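# Stow earphones in wooden box drawer and close it

## Task

Place the earphones inside the small wooden box's drawer and push the drawer closed so that no part of the cord sticks out or is pinched; the box must end up standing upright on the table.

## Robot and tools

Robot: two arms with five-finger hands. left_arm (left hand) sits on the +y side, base at (+0.004, +0.249, -0.001) m; right_arm (right hand, the mirror image) has its base at (-0.017, -0.266, 0) m. Behind the arms stand a floor post and, between the bases, a camera stand. Cameras: cam_high, cam_low, cam_left_wrist, cam_right_wrist, each 672x504.

Frames: the scene frame has its origin at table-top height midway between the arms, +x out over the table, +z up, +y toward left_arm. Results give end_effector_position (m) and end_effector_quat_wxyz in this frame. Pose offsets in commands instead run along each arm's current Hand target axes. The hand point lies in front of the palm; its +z runs along the straight fingers, +y points out of the palm, +x goes across the palm away from the thumb on the right hand but toward the thumb on the left hand. Straight fingertips end 0.06 to 0.07 m beyond the point, with the fingers 0.06 m behind it on -y. A wrist bracket on the little-finger side juts out and can strike objects.

A row has 28 numbers, each in [-1, 1], always for both arms: left dx, dy, dz, rx, ry, rz, thumb_turn, thumb_bend, index, middle, ring, little, force_limit, speed, then the same 14 for the right arm. The six pose numbers are offsets, not poses: measured from that arm's Hand target when the action (or move) began, never from the previous row, with 1.0 = 0.6 m or 180 degrees; rx, ry, rz form a single rotation vector. All zeros asks nothing new of an arm. The hand numbers are absolute targets: -1 open, +1 closed; thumb_turn -1 puts the thumb beside the palm, +1 opposite the fingers. force_limit maps -1..+1 to about 0..10 N (15 N for the two thumb motors); speed rises from near zero at -1 to full at +0.48 and stays full above. There is no keep-as-is value: resend the last hand numbers actually executed, or if none yet, hand_measured plus hand_force_limit and hand_speed.

Tools. execute_actions(actions, cameras): actions is a list of actions, each up to 15 rows, one row per 1/30 s step; a shorter action repeats its final row until step 15. Images come back only for an empty list or when cameras names them (["all"] for all). move(target, speed, blend, blocking, cameras): target is one 28-number row or a list of up to 15 rows, every one counted from the same starting Hand targets. It drives each hand point in a straight line, without avoiding obstacles or the other arm, all paths finishing together and capped at 10 s. speed is m/s, 0.002 to 4.3, default 0.25 (turn rate twice that in rad/s); blend in m rounds corners, 0 stops at each row. blocking=false returns after about 0.5 s while the move continues. Its result adds a move: line with the ending (done, off_target, moving, held, fault) and limits (paced = pose clipped, held = steps withheld). wait(seconds 0 to 3600) sends nothing new; stop brakes a running move. zoom_image(camera, region [x0, y0, x1, y1], at most 504 px each way) enlarges part of a recent image. show_instructions shows reference pages. finished_scene(scene 1) ends the scene for good.

Control behaviour: each step the commanded orientation is limited to 40 degrees from the measured one. Hands often settle 1 to 3 cm (sometimes 5 cm) short of target, usually low, without any contact; another execute_actions call, even all zeros, re-requests the target, or add the shortfall as an offset. To release a push, command back past the current hand point. Moving near an arm's own base can whip its elbow around. Faster moves stray more and hit harder.

Gripping: with the thumb opposed, the hand encloses objects roughly 0.035 to 0.065 m thick, a handle down to 0.025 m; thumb tip against index pad pinches light items up to 0.08 m. A motor moves only when its target changes by 0.002 or more, then stops on arrival or when load reaches force_limit, and locks. For a soft grip close at speed -0.94 or below. To grip harder raise force_limit and send a target more closed than hand_measured; to loosen, send one more open.

Result lines: Hand target (base of next offsets), end_effector_position, joint positions, velocities and torques, hand_measured, hand_stopped_by (moving, target, force, stalled, fault), hand_load_n (positive when the finger is pushed open; dropping near 0 means the grip was lost), hand_force_limit, hand_speed, motor temperatures. MOTOR HOT appears at 85 °C; at 100 °C that arm goes limp for 30 to 60 s, so avoid long stretched holds or pushing into unreachable poses.

Avoid: dropping the earphones even slightly, releasing something still moving, slamming the drawer or ramming the box, knocking anything off the table, tipping the box, hands or arms pressing together, and closing a hand on the other hand's fingers. Loose items may occasionally get nudged by outside pushes.

Each tool is called after "Emit:" as name([rows], argument=value, ...), one row to a line, values as JSON.

Reference images:

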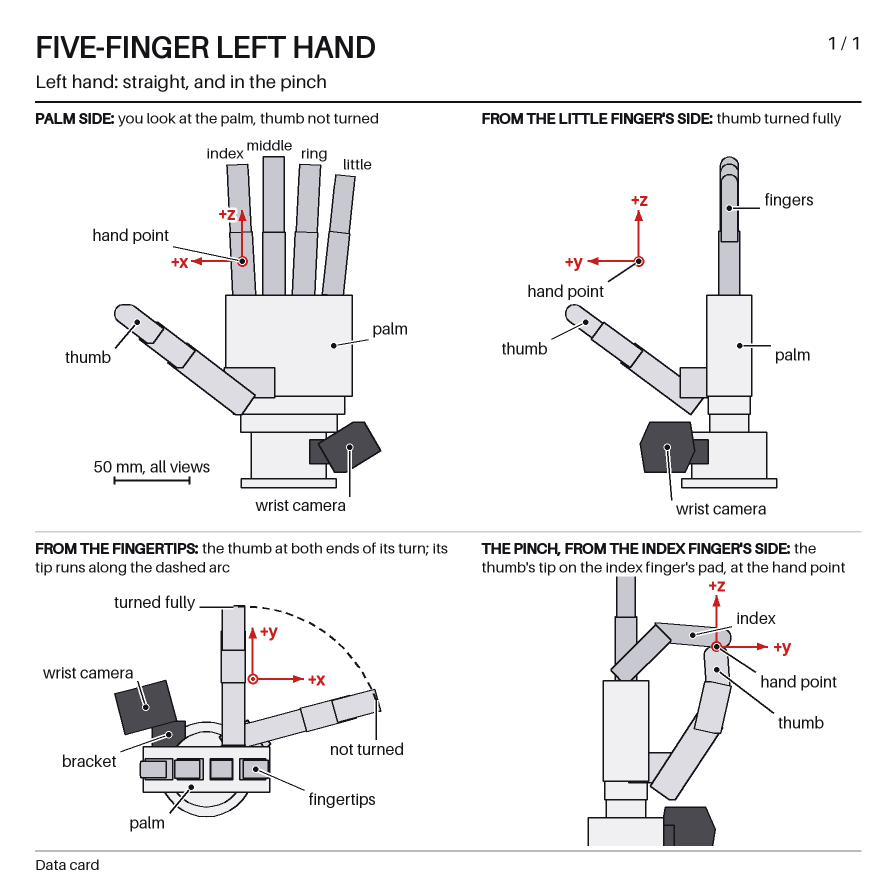

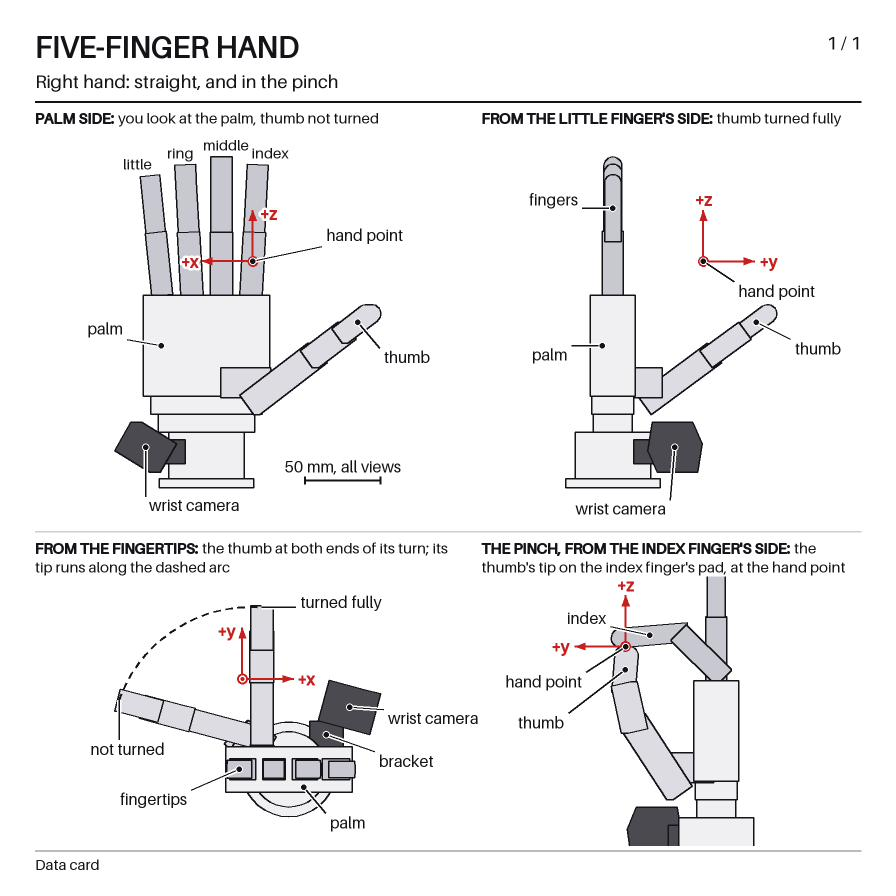

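## Session

Emit:
execute_actions(actions=[])

Scene clock: 0.00 s.
left_arm: end_effector_position=(+0.6836, +0.2350, +0.3666) hand_measured=(-1.000, -1.000, -1.000, -1.000, -1.000, -1.000) hand_load_n=(+0.0, +0.0, +0.0, +0.0, +0.0, +0.0) hand_stopped_by=(target, target, target, target, target, target) hand_force_limit=0.00 hand_speed=-0.80 end_effector_quat_wxyz=(-0.019, +0.938, -0.215, +0.272) | right_arm: end_effector_position=(+0.5634, -0.2328, +0.1535) hand_measured=(-1.000, -1.000, -1.000, -1.000, -1.000, -1.000) hand_load_n=(-0.5, +0.0, +0.0, +0.0, +0.0, +0.0) hand_stopped_by=(target, target, target, target, target, target) hand_force_limit=0.00 hand_speed=-0.80 end_effector_quat_wxyz=(-0.210, +0.453, -0.473, +0.727)
Joint positions: left_arm=[0.112 1.814 2.101 -1.323 0.143 -1.04] | right_arm=[0.339 1.717 0.731 1.203 0.837 -0.645]
Joint velocities: within noise
Joint torques (N m): no reading
Motor temperatures (°C): left_arm=[25 29 24 26 33 29] | right_arm=[26 34 28 29 36 28]
Heat: left arm: hottest wrist yaw 33 °C; right arm: hottest wrist yaw 36 °C.
Hand target: left_arm +0.6846, +0.2372, +0.3954; -0.027, +0.930, -0.212, +0.299 | right_arm +0.5710, -0.2273, +0.1730; -0.225, +0.437, -0.470, +0.733

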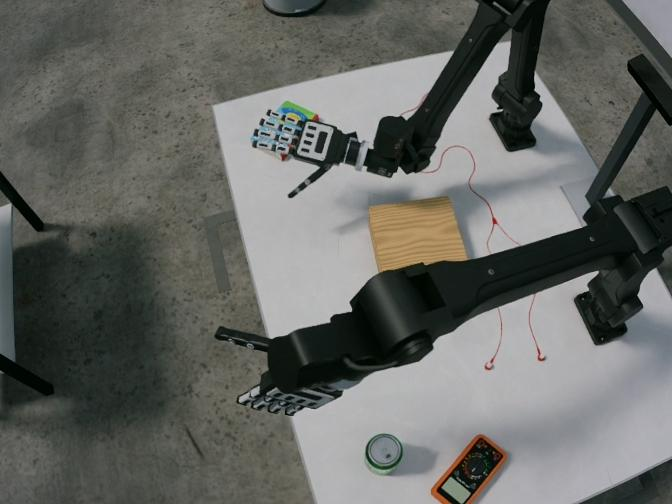

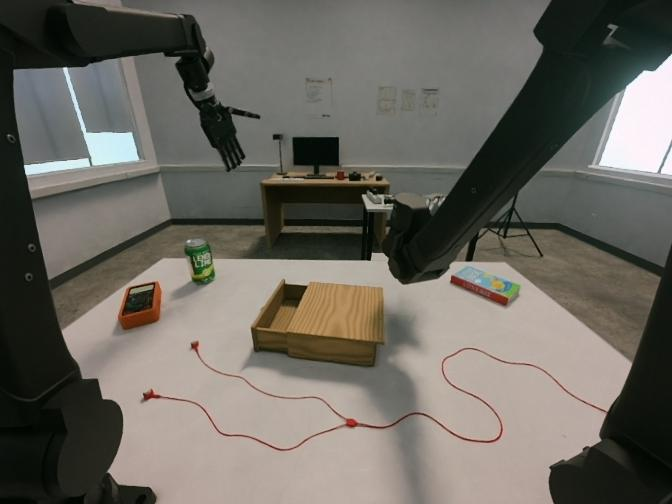

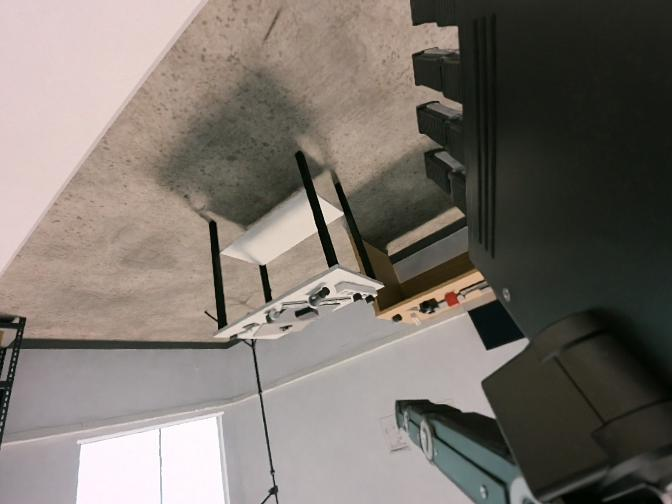

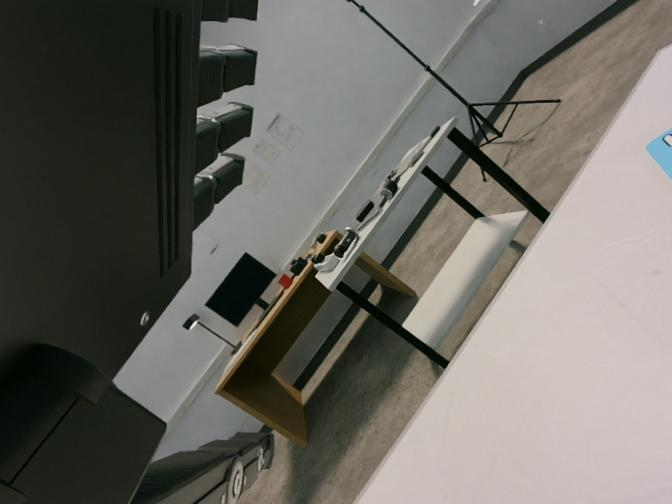

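Emit:
zoom_image(camera="cam_low", region=[120, 250, 420, 475])

Emit:
zoom_image(camera="cam_low", region=[372, 300, 672, 504])

Emit:
zoom_image(camera="cam_high", region=[340, 60, 600, 400])

Scaled by 1.680 from the camera's image (finer frame: 960x720).

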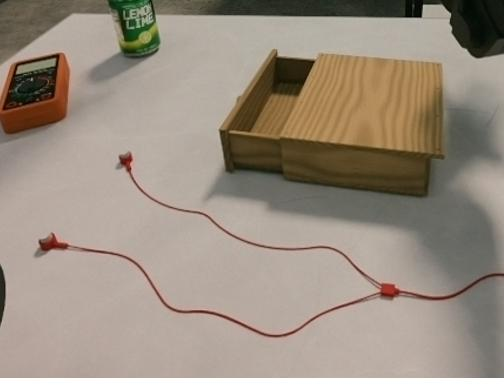

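Scaled by 1.680 from the camera's image (finer frame: 960x720).

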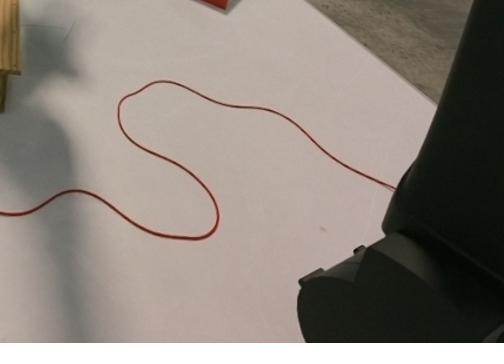

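Scaled by 1.482 from the camera's image (finer frame: 960x720).

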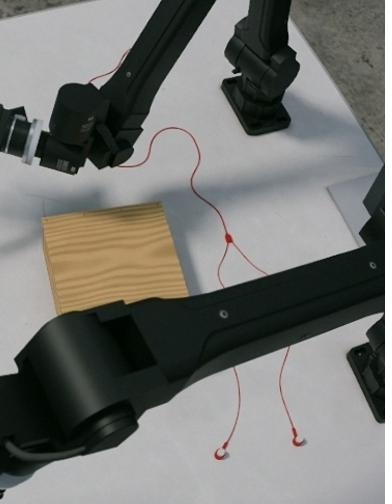

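Emit:
move(target=[-0.496,-0.327,-0.269,0.104,-0.034,-0.157,-1,-1,-1,-1,-1,-1,0,-0.8,0.691,0.039,0.186,-0.093,0.192,-0.038,-1,-1,-1,-1,-1,-1,0,-0.8], cameras=["all"])

Scene clock: 184.00 s.
left_arm: end_effector_position=(+0.4538, +0.5523, +0.3828) hand_measured=(-1.000, -1.000, -1.000, -1.000, -1.000, -1.000) hand_load_n=(+0.0, -0.5, +0.0, +0.0, +0.0, +0.0) hand_stopped_by=(target, target, target, target, target, target) hand_force_limit=0.00 hand_speed=-0.80 end_effector_quat_wxyz=(-0.100, +0.957, +0.080, +0.259) | right_arm: end_effector_position=(+0.4395, -0.5952, +0.3143) hand_measured=(-1.000, -1.000, -1.000, -1.000, -1.000, -1.000) hand_load_n=(+0.0, +0.0, +0.0, +0.0, -0.5, +0.0) hand_stopped_by=(target, target, target, target, target, target) hand_force_limit=0.00 hand_speed=-0.80 end_effector_quat_wxyz=(+0.049, +0.277, -0.597, +0.752)
Joint positions: left_arm=[0.771 1.432 1.668 -1.269 0.172 -1.006] | right_arm=[-0.333 1.329 0.855 0.678 0.841 -0.652]
Joint torques (N m): left_arm=[-0.03 -11.22 9.51 1.39 0.22 0.13] | right_arm=[-1.79 -8.64 12.4 0.42 -0.43 0.16]
Motor temperatures (°C): left_arm=[24 36 37 26 31 28] | right_arm=[26 36 34 28 34 27]
Heat: left arm: hottest elbow 37 °C; right arm: hottest shoulder 36 °C.
Hand target: left_arm +0.4496, +0.5500, +0.4006; -0.114, +0.951, +0.073, +0.277 | right_arm +0.4500, -0.6002, +0.3497; +0.033, +0.255, -0.589, +0.766
Off the commanded pose: left_arm 0.018 m, 3 deg | right_arm 0.037 m, 4 deg.
move: off_target (left_arm, right_arm)
cam_left_wrist: T_world_to_cam=[[0.0194, 0.95506, 0.29577, -0.6515], [0.47216, -0.2695, 0.8393, -0.39326], [0.8813, 0.12337, -0.45617, -0.17929]] pos_world=[0.35632, 0.53836, 0.44097]
cam_right_wrist: T_world_to_cam=[[-0.59155, -0.36494, -0.71895, 0.27195], [0.41865, 0.62304, -0.66072, 0.39353], [0.68906, -0.69184, -0.21577, -0.52961]] pos_world=[0.36105, -0.51235, 0.34126]

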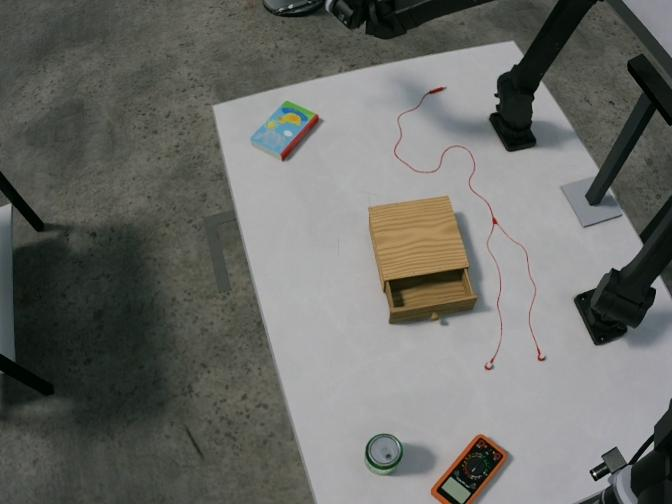

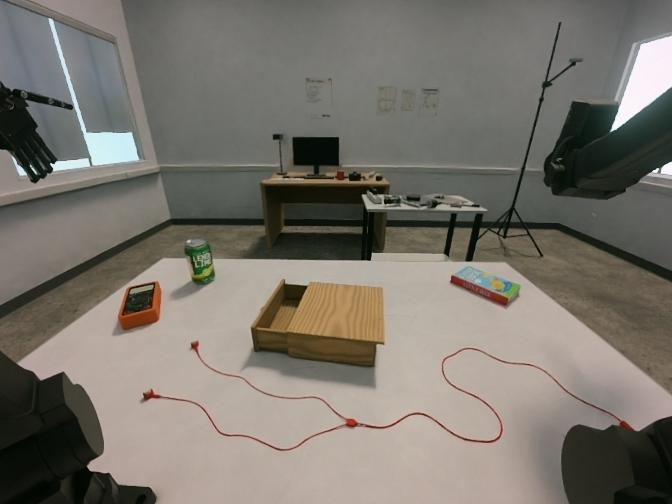

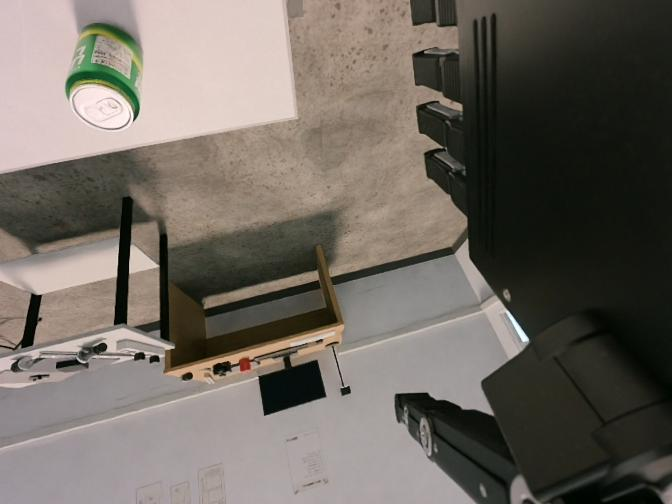

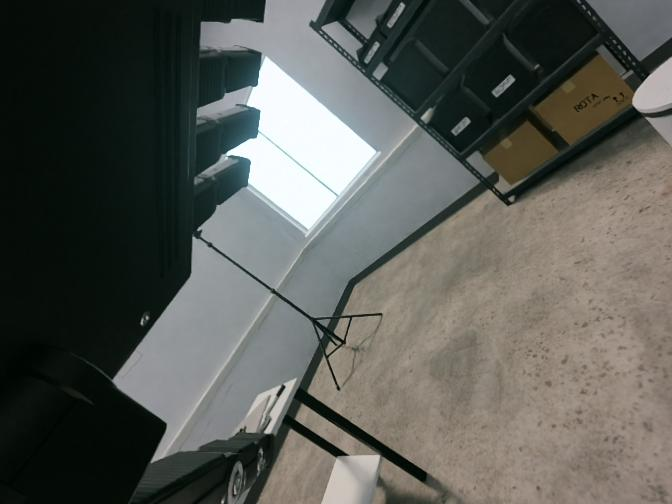

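Emit:
zoom_image(camera="cam_high", region=[350, 60, 600, 248])

Emit:
zoom_image(camera="cam_high", region=[350, 190, 600, 378])

Emit:
zoom_image(camera="cam_low", region=[230, 265, 410, 385])

Scaled by 2.016 from the camera's image (finer frame: 960x720).

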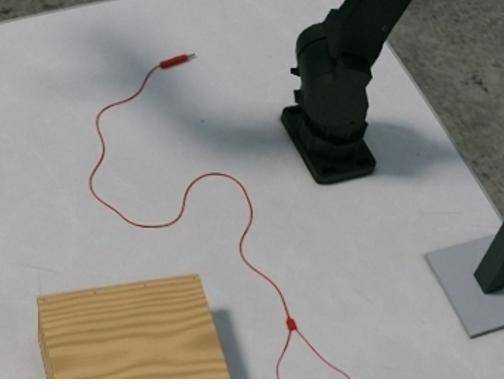

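Scaled by 2.016 from the camera's image (finer frame: 960x720).

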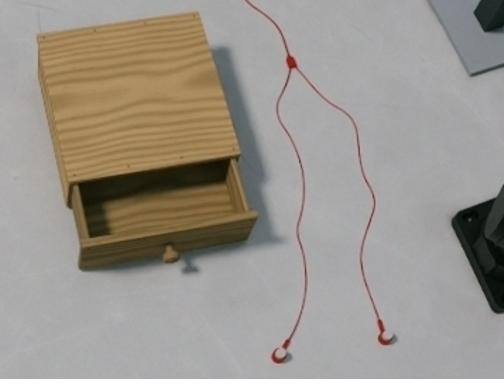

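Scaled by 2.800 from the camera's image (finer frame: 960x720).

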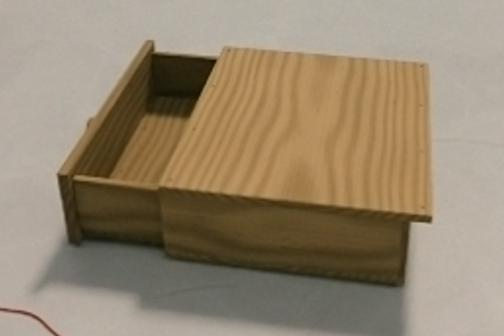

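Emit:
move(target=[-0.2935,0.8723,-0.0763,-0.0836,-0.1752,0.0813,-1,-1,-1,-1,-1,-1,0,-0.8,0,0,0,0,0,0,-1,-1,-1,-1,-1,-1,0,-0.8], cameras=["cam_high","cam_low","cam_left_wrist"])

Scene clock: 329.20 s.
left_arm: end_effector_position=(+0.3744, +0.0264, +0.2299) hand_measured=(-1.000, -1.000, -1.000, -1.000, -1.000, -1.000) hand_load_n=(+0.0, -0.5, +0.0, +0.0, +0.0, +0.0) hand_stopped_by=(target, target, target, target, target, target) hand_force_limit=0.00 hand_speed=-0.80 end_effector_quat_wxyz=(-0.010, +0.998, -0.064, -0.017) | right_arm: end_effector_position=(+0.4395, -0.5952, +0.3143) hand_measured=(-1.000, -1.000, -1.000, -1.000, -1.000, -1.000) hand_load_n=(+0.0, +0.0, +0.0, +0.0, +0.0, +0.0) hand_stopped_by=(target, target, target, target, target, target) hand_force_limit=0.00 hand_speed=-0.80 end_effector_quat_wxyz=(+0.049, +0.277, -0.597, +0.752)
Joint positions: left_arm=[-0.439 1.364 1.326 -1.571 -0.006 -1.873] | right_arm=[-0.333 1.329 0.855 0.678 0.841 -0.652]
Joint torques (N m): left_arm=[0.09 -7.65 12.89 -0.72 0.01 -0.22] | right_arm=[-1.79 -8.64 12.4 0.43 -0.43 0.17]
Motor temperatures (°C): left_arm=[24 34 34 26 30 27] | right_arm=[26 35 43 28 34 27]
Heat: left arm: hottest shoulder 34 °C; right arm: hottest elbow 43 °C.
Hand target: left_arm +0.3846, +0.0208, +0.2500; +0.000, +0.998, -0.055, +0.000 | right_arm +0.4500, -0.6002, +0.3497; +0.033, +0.255, -0.589, +0.766
Off the commanded pose: left_arm 0.023 m, 2 deg | right_arm 0.037 m, 4 deg.
move: off_target (left_arm)
cam_left_wrist: T_world_to_cam=[[0.38762, 0.92147, 0.02535, -0.17732], [0.78578, -0.34468, 0.51356, -0.40981], [0.48197, -0.17914, -0.85768, 0.13558]] pos_world=[0.32541, 0.04643, 0.33125]

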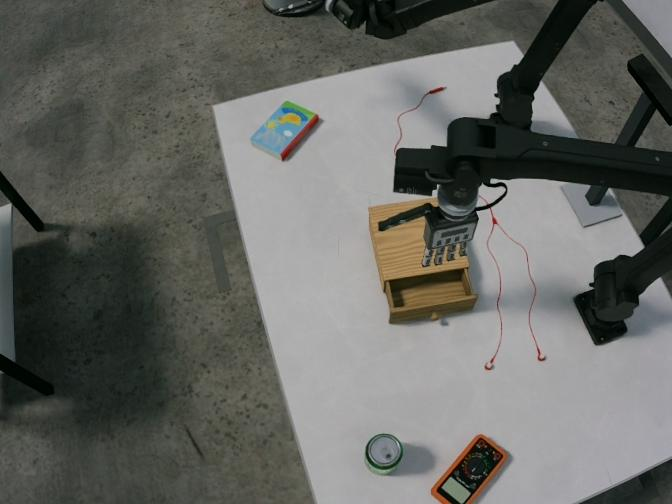

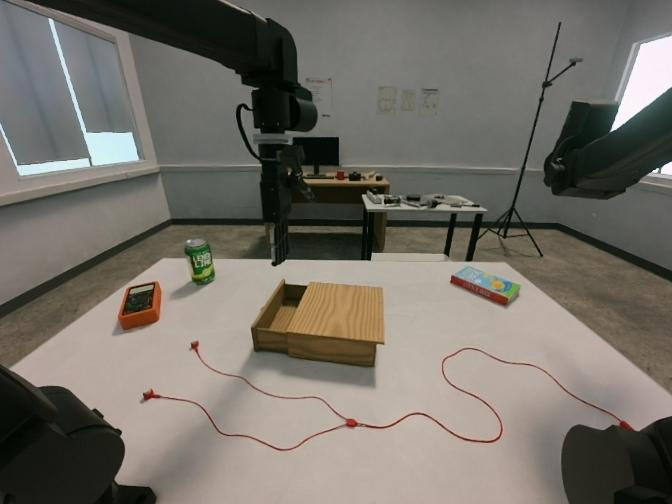

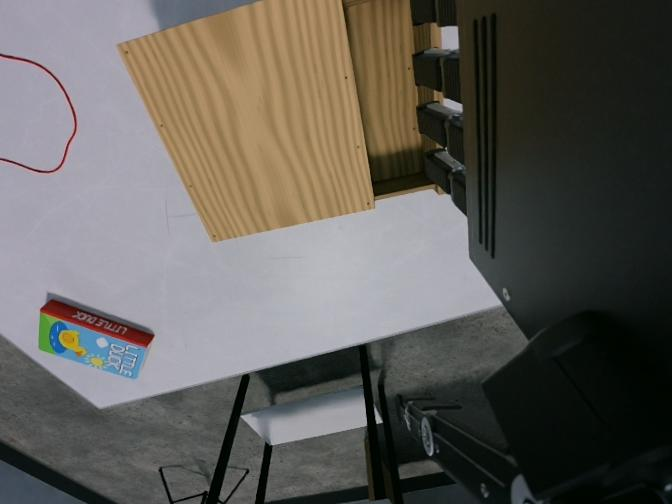

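Emit:
move(target=[0.015,0,0.15,0,0,0,-1,-1,-1,-1,-1,-1,0,-0.8,0,0,0,0,0,0,-1,-1,-1,-1,-1,-1,0,-0.8], cameras=["cam_high","cam_low","cam_left_wrist"], speed=0.15)

Scene clock: 340.90 s.
left_arm: end_effector_position=(+0.3858, +0.0212, +0.1576) hand_measured=(-1.000, -1.000, -1.000, -1.000, -1.000, -1.000) hand_load_n=(+0.5, +0.0, +0.0, +0.0, +0.0, +0.0) hand_stopped_by=(target, target, target, target, target, target) hand_force_limit=0.00 hand_speed=-0.80 end_effector_quat_wxyz=(-0.007, +0.998, -0.064, -0.010) | right_arm: end_effector_position=(+0.4395, -0.5952, +0.3143) hand_measured=(-1.000, -1.000, -1.000, -1.000, -1.000, -1.000) hand_load_n=(+0.0, +0.0, +0.0, +0.0, +0.0, +0.0) hand_stopped_by=(target, target, target, target, target, target) hand_force_limit=0.00 hand_speed=-0.80 end_effector_quat_wxyz=(+0.049, +0.277, -0.597, +0.752)
Joint positions: left_arm=[-0.439 1.412 1.18 -1.363 -0.006 -1.873] | right_arm=[-0.333 1.329 0.855 0.678 0.841 -0.652]
Joint torques (N m): left_arm=[0.79 -7.77 8.79 0.62 0.02 -0.2] | right_arm=[-1.79 -8.64 12.38 0.43 -0.44 0.16]
Heat: left arm: hottest elbow 35 °C; right arm: hottest elbow 44 °C.
Hand target: left_arm +0.3935, +0.0198, +0.1600; +0.000, +0.998, -0.055, +0.000 | right_arm +0.4500, -0.6002, +0.3497; +0.033, +0.255, -0.589, +0.766
Off the commanded pose: left_arm 0.008 m, 2 deg | right_arm 0.037 m, 4 deg.
move: done
cam_left_wrist: T_world_to_cam=[[0.38727, 0.92163, 0.02487, -0.17492], [0.7785, -0.34134, 0.5267, -0.3827], [0.49391, -0.18462, -0.84968, 0.06138]] pos_world=[0.33536, 0.04191, 0.25807]

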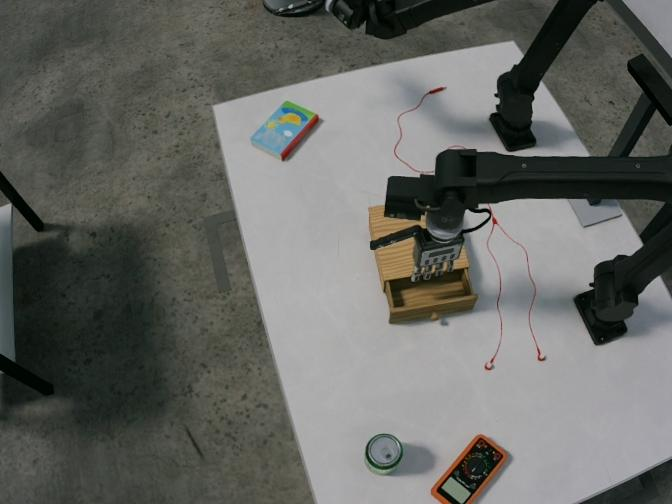

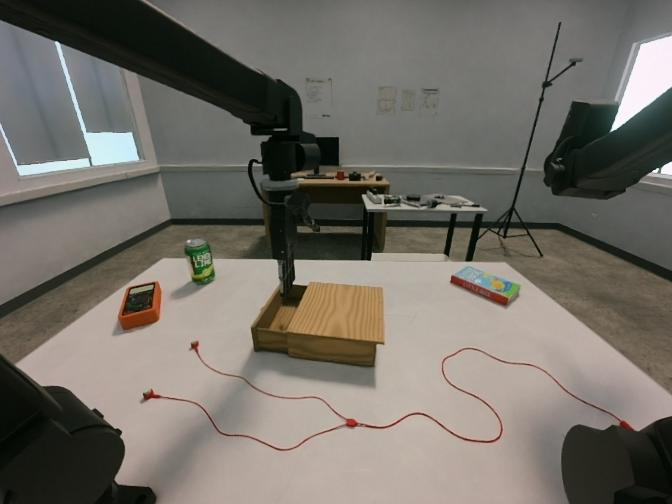

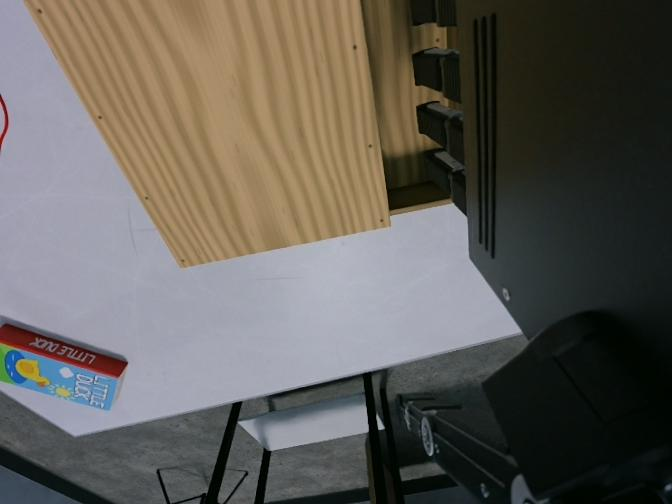

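Emit:
move(target=[0,-0.01,0.1,0,0,0,-1,-1,-1,-1,-1,-1,0,-0.8,0,0,0,0,0,0,-1,-1,-1,-1,-1,-1,0,-0.8], cameras=["cam_high","cam_low","cam_left_wrist"], speed=0.1)

Scene clock: 359.53 s.
left_arm: end_effector_position=(+0.3864, +0.0239, +0.0998) hand_measured=(-1.000, -1.000, -1.000, -1.000, -1.000, -1.000) hand_load_n=(+0.0, +0.0, +0.0, +0.0, +0.0, +0.0) hand_stopped_by=(target, target, target, target, target, target) hand_force_limit=0.00 hand_speed=-0.80 end_effector_quat_wxyz=(-0.006, +0.998, -0.061, -0.007) | right_arm: end_effector_position=(+0.4395, -0.5952, +0.3143) hand_measured=(-1.000, -1.000, -1.000, -1.000, -1.000, -1.000) hand_load_n=(+0.0, +0.0, +0.0, +0.0, +0.0, +0.0) hand_stopped_by=(target, target, target, target, target, target) hand_force_limit=0.00 hand_speed=-0.80 end_effector_quat_wxyz=(+0.049, +0.277, -0.597, +0.752)
Joint positions: left_arm=[-0.433 1.453 1.064 -1.198 -0.006 -1.873] | right_arm=[-0.333 1.329 0.855 0.678 0.841 -0.652]
Joint torques (N m): left_arm=[0.5 -8.06 8.31 0.5 -0.04 -0.01] | right_arm=[-1.85 -8.64 12.38 0.43 -0.43 0.17]
Heat: left arm: hottest elbow 35 °C; right arm: hottest elbow 44 °C.
Hand target: left_arm +0.3942, +0.0258, +0.1000; +0.000, +0.998, -0.055, +0.000 | right_arm +0.4500, -0.6002, +0.3497; +0.033, +0.255, -0.589, +0.766
Off the commanded pose: left_arm 0.008 m, 1 deg | right_arm 0.037 m, 4 deg.
move: done
cam_left_wrist: T_world_to_cam=[[0.38145, 0.92406, 0.02473, -0.17397], [0.77762, -0.33524, 0.5319, -0.35216], [0.4998, -0.18366, -0.84644, 0.00988]] pos_world=[0.33527, 0.04451, 0.19998]

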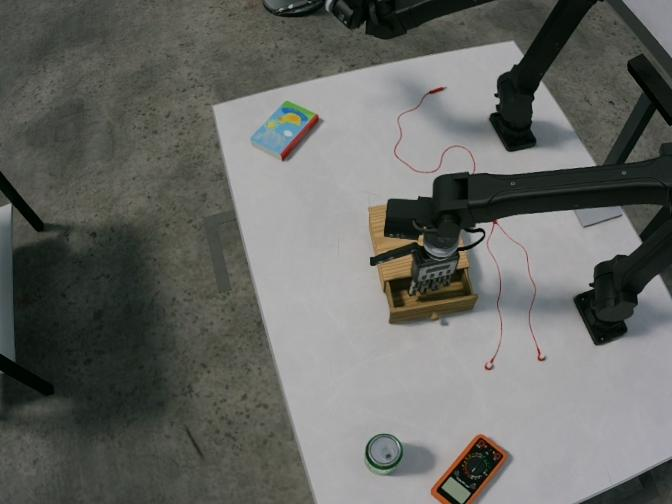

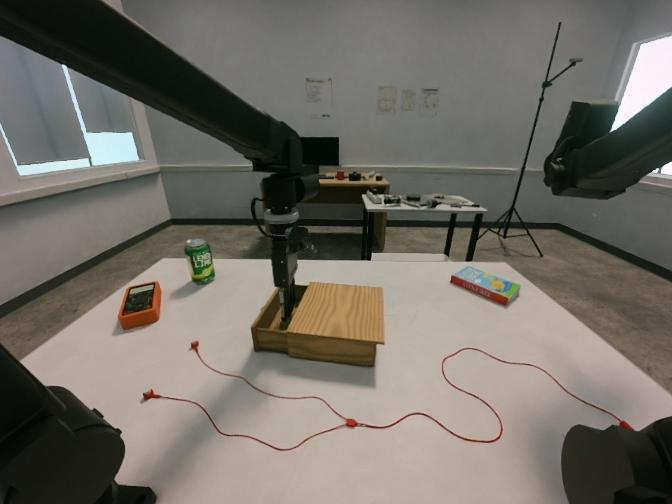

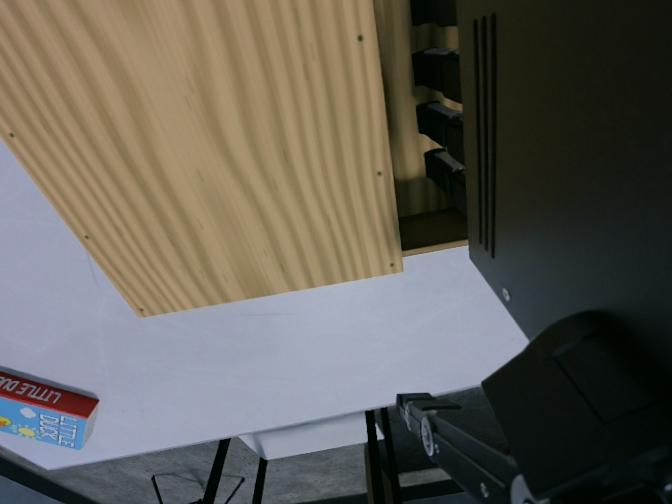

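Emit:
zoom_image(camera="cam_low", region=[230, 265, 410, 385])

Emit:
zoom_image(camera="cam_high", region=[350, 190, 520, 340])

Scaled by 2.800 from the camera's image (finer frame: 960x720).

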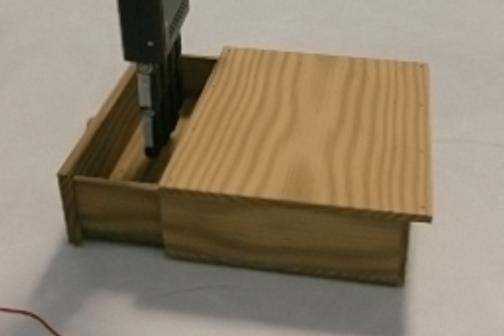

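Scaled by 2.965 from the camera's image (finer frame: 960x720).

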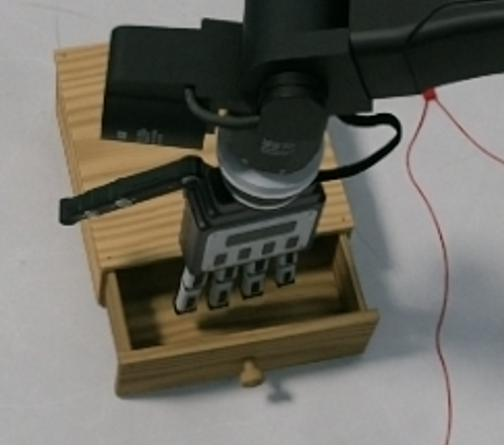

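Emit:
move([
  [0,0,0.0167,0,0,0,-1,-1,-1,-1,-1,-1,0,-0.8,0,0,0,0,0,0,-1,-1,-1,-1,-1,-1,0,-0.8],
  [0,-0.067,0.0167,0,0,0,-1,-1,-1,-1,-1,-1,0,-0.8,0,0,0,0,0,0,-1,-1,-1,-1,-1,-1,0,-0.8],
], cameras=["cam_high","cam_low","cam_left_wrist"], speed=0.08)

Emit:
zoom_image(camera="cam_high", region=[350, 190, 520, 340])

Scene clock: 387.23 s.
left_arm: end_effector_position=(+0.3890, +0.0544, +0.0832) hand_measured=(-1.000, -1.000, -1.000, -1.000, -1.000, -1.000) hand_load_n=(+0.0, +0.0, -0.5, +0.0, -0.5, +0.0) hand_stopped_by=(target, target, target, target, target, target) hand_force_limit=0.00 hand_speed=-0.80 end_effector_quat_wxyz=(+0.001, +0.998, -0.065, -0.019) | right_arm: end_effector_position=(+0.4395, -0.5952, +0.3143) hand_measured=(-1.000, -1.000, -1.000, -1.000, -1.000, -1.000) hand_load_n=(+0.0, +0.0, +0.0, +0.0, -0.5, +0.0) hand_stopped_by=(target, target, target, target, target, target) hand_force_limit=0.00 hand_speed=-0.80 end_effector_quat_wxyz=(+0.049, +0.277, -0.597, +0.752)
Joint positions: left_arm=[-0.349 1.462 1.026 -1.169 0.011 -1.781] | right_arm=[-0.333 1.329 0.855 0.678 0.841 -0.652]
Joint torques (N m): left_arm=[1.9 -9.64 7.56 0.7 -0.38 0.1] | right_arm=[-1.79 -8.64 12.4 0.43 -0.43 0.17]
Heat: left arm: hottest elbow 35 °C; right arm: hottest elbow 45 °C.
Hand target: left_arm +0.3986, +0.0657, +0.0900; +0.000, +0.998, -0.055, +0.000 | right_arm +0.4500, -0.6002, +0.3497; +0.033, +0.255, -0.589, +0.766
Off the commanded pose: left_arm 0.016 m, 2 deg | right_arm 0.037 m, 4 deg.
move: off_target (left_arm)
cam_left_wrist: T_world_to_cam=[[0.38844, 0.92146, 0.0052, -0.20365], [0.78781, -0.33502, 0.51683, -0.33783], [0.47798, -0.19666, -0.85607, 0.01015]] pos_world=[0.3404, 0.07647, 0.18435]

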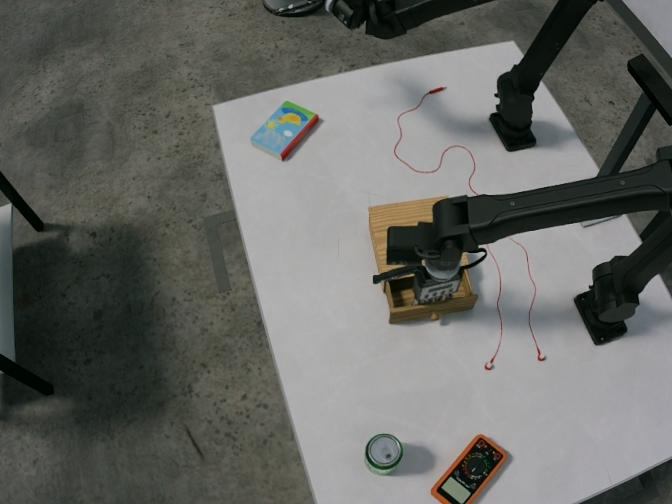

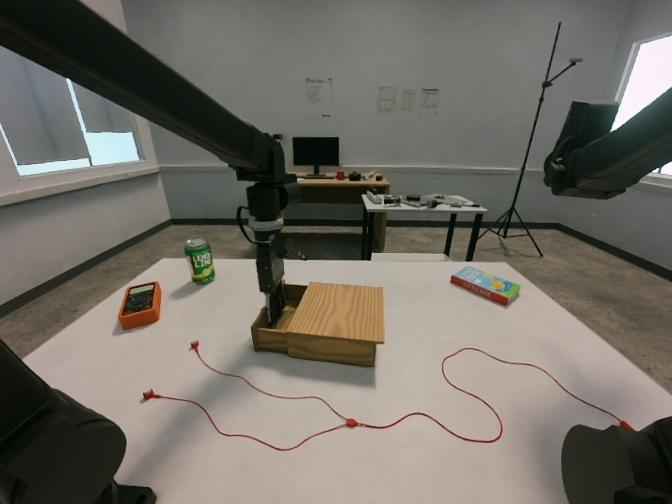

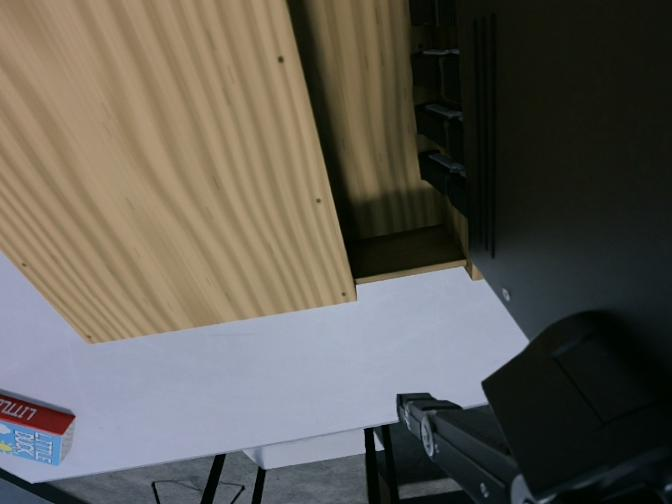

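Scaled by 2.965 from the camera's image (finer frame: 960x720).

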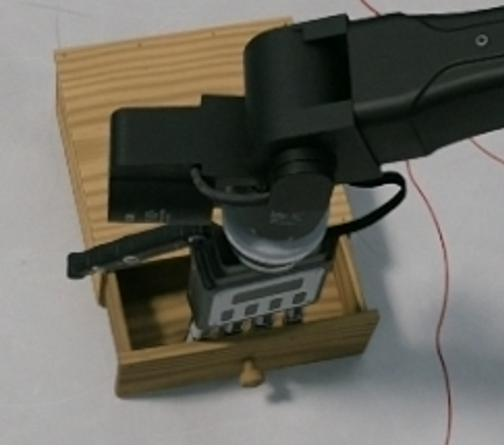

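Emit:
move(target=[0,-0.067,0,0,0,0,-1,-1,-1,-1,-1,-1,0,-0.8,0,0,0,0,0,0,-1,-1,-1,-1,-1,-1,0,-0.8], cameras=["cam_high","cam_low","cam_left_wrist"], speed=0.06)

Emit:
zoom_image(camera="cam_high", region=[350, 190, 520, 340])

Scene clock: 402.03 s.
left_arm: end_effector_position=(+0.3938, +0.0924, +0.0806) hand_measured=(-1.000, -1.000, -1.000, -1.000, -1.000, -1.000) hand_load_n=(+0.0, +0.0, +0.0, -1.5, +0.0, +0.0) hand_stopped_by=(target, target, target, target, target, target) hand_force_limit=0.00 hand_speed=-0.80 end_effector_quat_wxyz=(+0.004, +0.998, -0.064, -0.022) | right_arm: end_effector_position=(+0.4395, -0.5952, +0.3143) hand_measured=(-1.000, -1.000, -1.000, -1.000, -1.000, -1.000) hand_load_n=(+0.0, +0.0, +0.0, +0.0, +0.0, +0.0) hand_stopped_by=(target, target, target, target, target, target) hand_force_limit=0.00 hand_speed=-0.80 end_effector_quat_wxyz=(+0.049, +0.277, -0.597, +0.752)
Joint positions: left_arm=[-0.247 1.453 1.007 -1.166 0.016 -1.681] | right_arm=[-0.333 1.329 0.855 0.678 0.841 -0.652]
Joint torques (N m): left_arm=[2.67 -9.76 7.6 0.75 -0.66 0.1] | right_arm=[-1.79 -8.59 12.38 0.43 -0.43 0.17]
Heat: left arm: hottest elbow 35 °C; right arm: hottest elbow 45 °C.
Hand target: left_arm +0.4030, +0.1057, +0.0900; +0.000, +0.998, -0.055, +0.000 | right_arm +0.4500, -0.6002, +0.3497; +0.033, +0.255, -0.589, +0.766
Off the commanded pose: left_arm 0.019 m, 3 deg | right_arm 0.037 m, 4 deg.
move: off_target (left_arm)
cam_left_wrist: T_world_to_cam=[[0.38682, 0.92215, -0.00365, -0.23922], [0.792, -0.3302, 0.51352, -0.32938], [0.47234, -0.20153, -0.85807, 0.01593]] pos_world=[0.34588, 0.11505, 0.18194]

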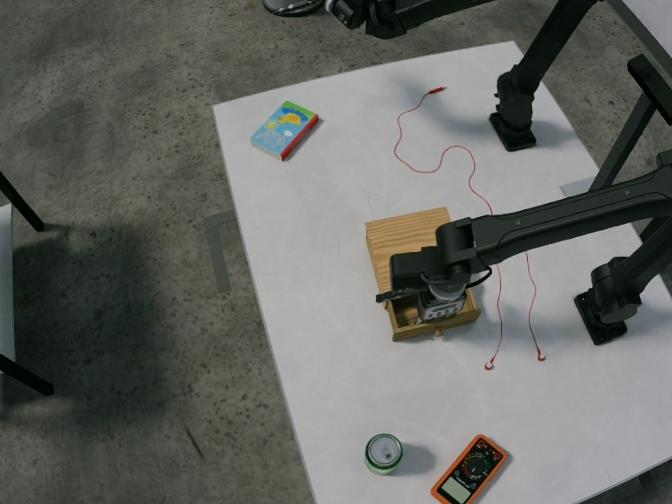

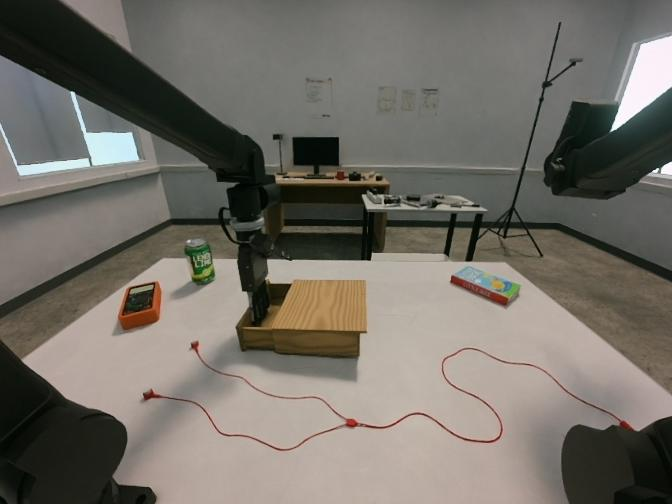

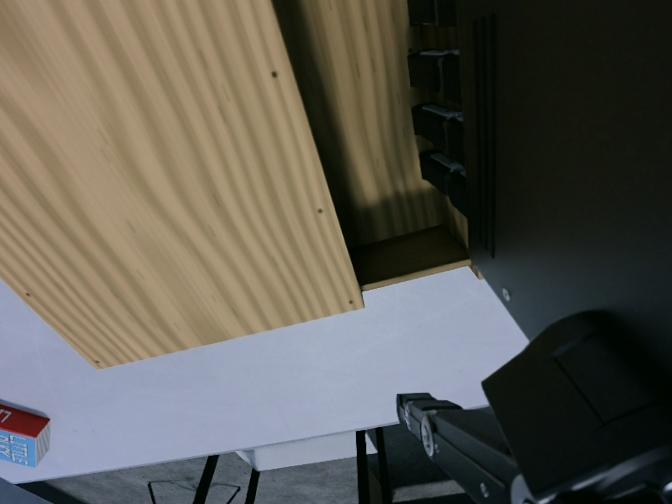

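Scaled by 2.965 from the camera's image (finer frame: 960x720).

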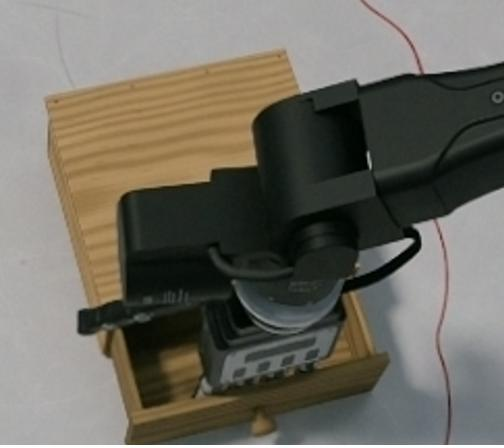

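Emit:
move([
  [0,0.045,0,0,0,0,-1,-1,-1,-1,-1,-1,0,-0.8,0,0,0,0,0,0,-1,-1,-1,-1,-1,-1,0,-0.8],
  [0,0.045,-0.3,0,0,0,-1,-1,-1,-1,-1,-1,0,-0.8,0,0,0,0,0,0,-1,-1,-1,-1,-1,-1,0,-0.8],
], cameras=["cam_high","cam_low"], speed=0.2)

Emit:
zoom_image(camera="cam_low", region=[330, 330, 530, 460])

Emit:
zoom_image(camera="cam_low", region=[220, 265, 400, 385])

Scene clock: 446.33 s.
left_arm: end_effector_position=(+0.3867, +0.0840, +0.2397) hand_measured=(-1.000, -1.000, -1.000, -1.000, -1.000, -1.000) hand_load_n=(+0.0, +0.0, +0.0, +0.0, +0.0, +0.0) hand_stopped_by=(target, target, target, target, target, target) hand_force_limit=0.00 hand_speed=-0.80 end_effector_quat_wxyz=(-0.007, +0.997, -0.063, -0.031) | right_arm: end_effector_position=(+0.4395, -0.5952, +0.3143) hand_measured=(-1.000, -1.000, -1.000, -1.000, -1.000, -1.000) hand_load_n=(+0.0, +0.0, -0.5, -0.5, +0.0, +0.0) hand_stopped_by=(target, target, target, target, target, target) hand_force_limit=0.00 hand_speed=-0.80 end_effector_quat_wxyz=(+0.049, +0.277, -0.597, +0.752)
Joint positions: left_arm=[-0.283 1.36 1.348 -1.623 -0.001 -1.72] | right_arm=[-0.333 1.329 0.855 0.678 0.841 -0.652]
Joint torques (N m): left_arm=[-0.73 -8.88 14.06 -0.59 -0.17 -0.25] | right_arm=[-1.85 -8.64 12.37 0.42 -0.43 0.17]
Heat: left arm: hottest elbow 34 °C; right arm: hottest elbow 46 °C.
Hand target: left_arm +0.4001, +0.0788, +0.2700; +0.000, +0.998, -0.055, +0.000 | right_arm +0.4500, -0.6002, +0.3497; +0.033, +0.255, -0.589, +0.766
Off the commanded pose: left_arm 0.034 m, 4 deg | right_arm 0.037 m, 4 deg.
move: off_target (left_arm)

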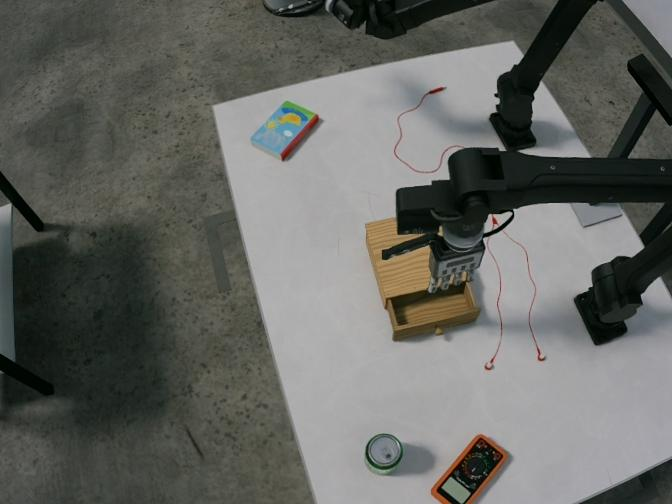

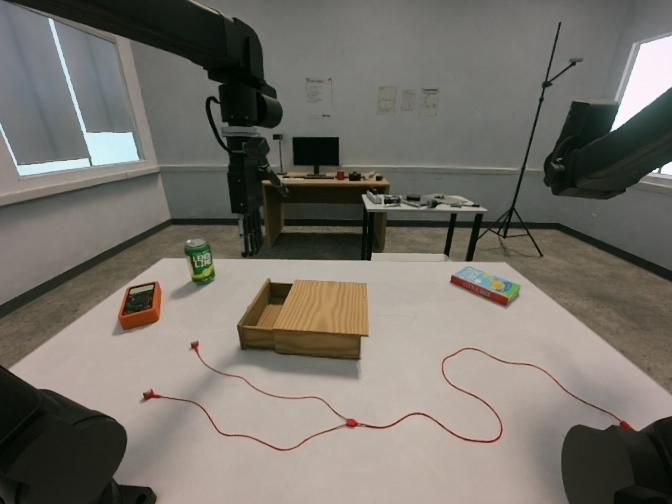

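Scaled by 2.520 from the camera's image (finer frame: 960x720).

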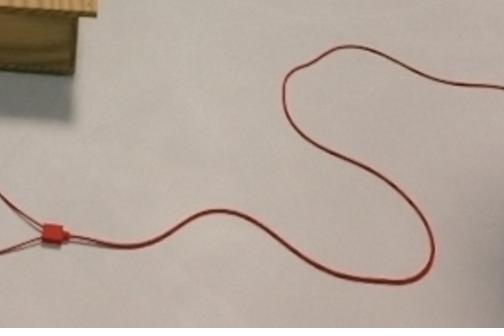

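Scaled by 2.800 from the camera's image (finer frame: 960x720).

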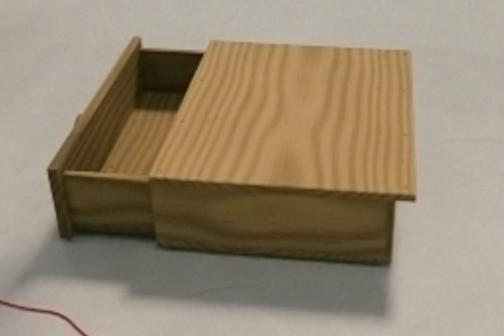

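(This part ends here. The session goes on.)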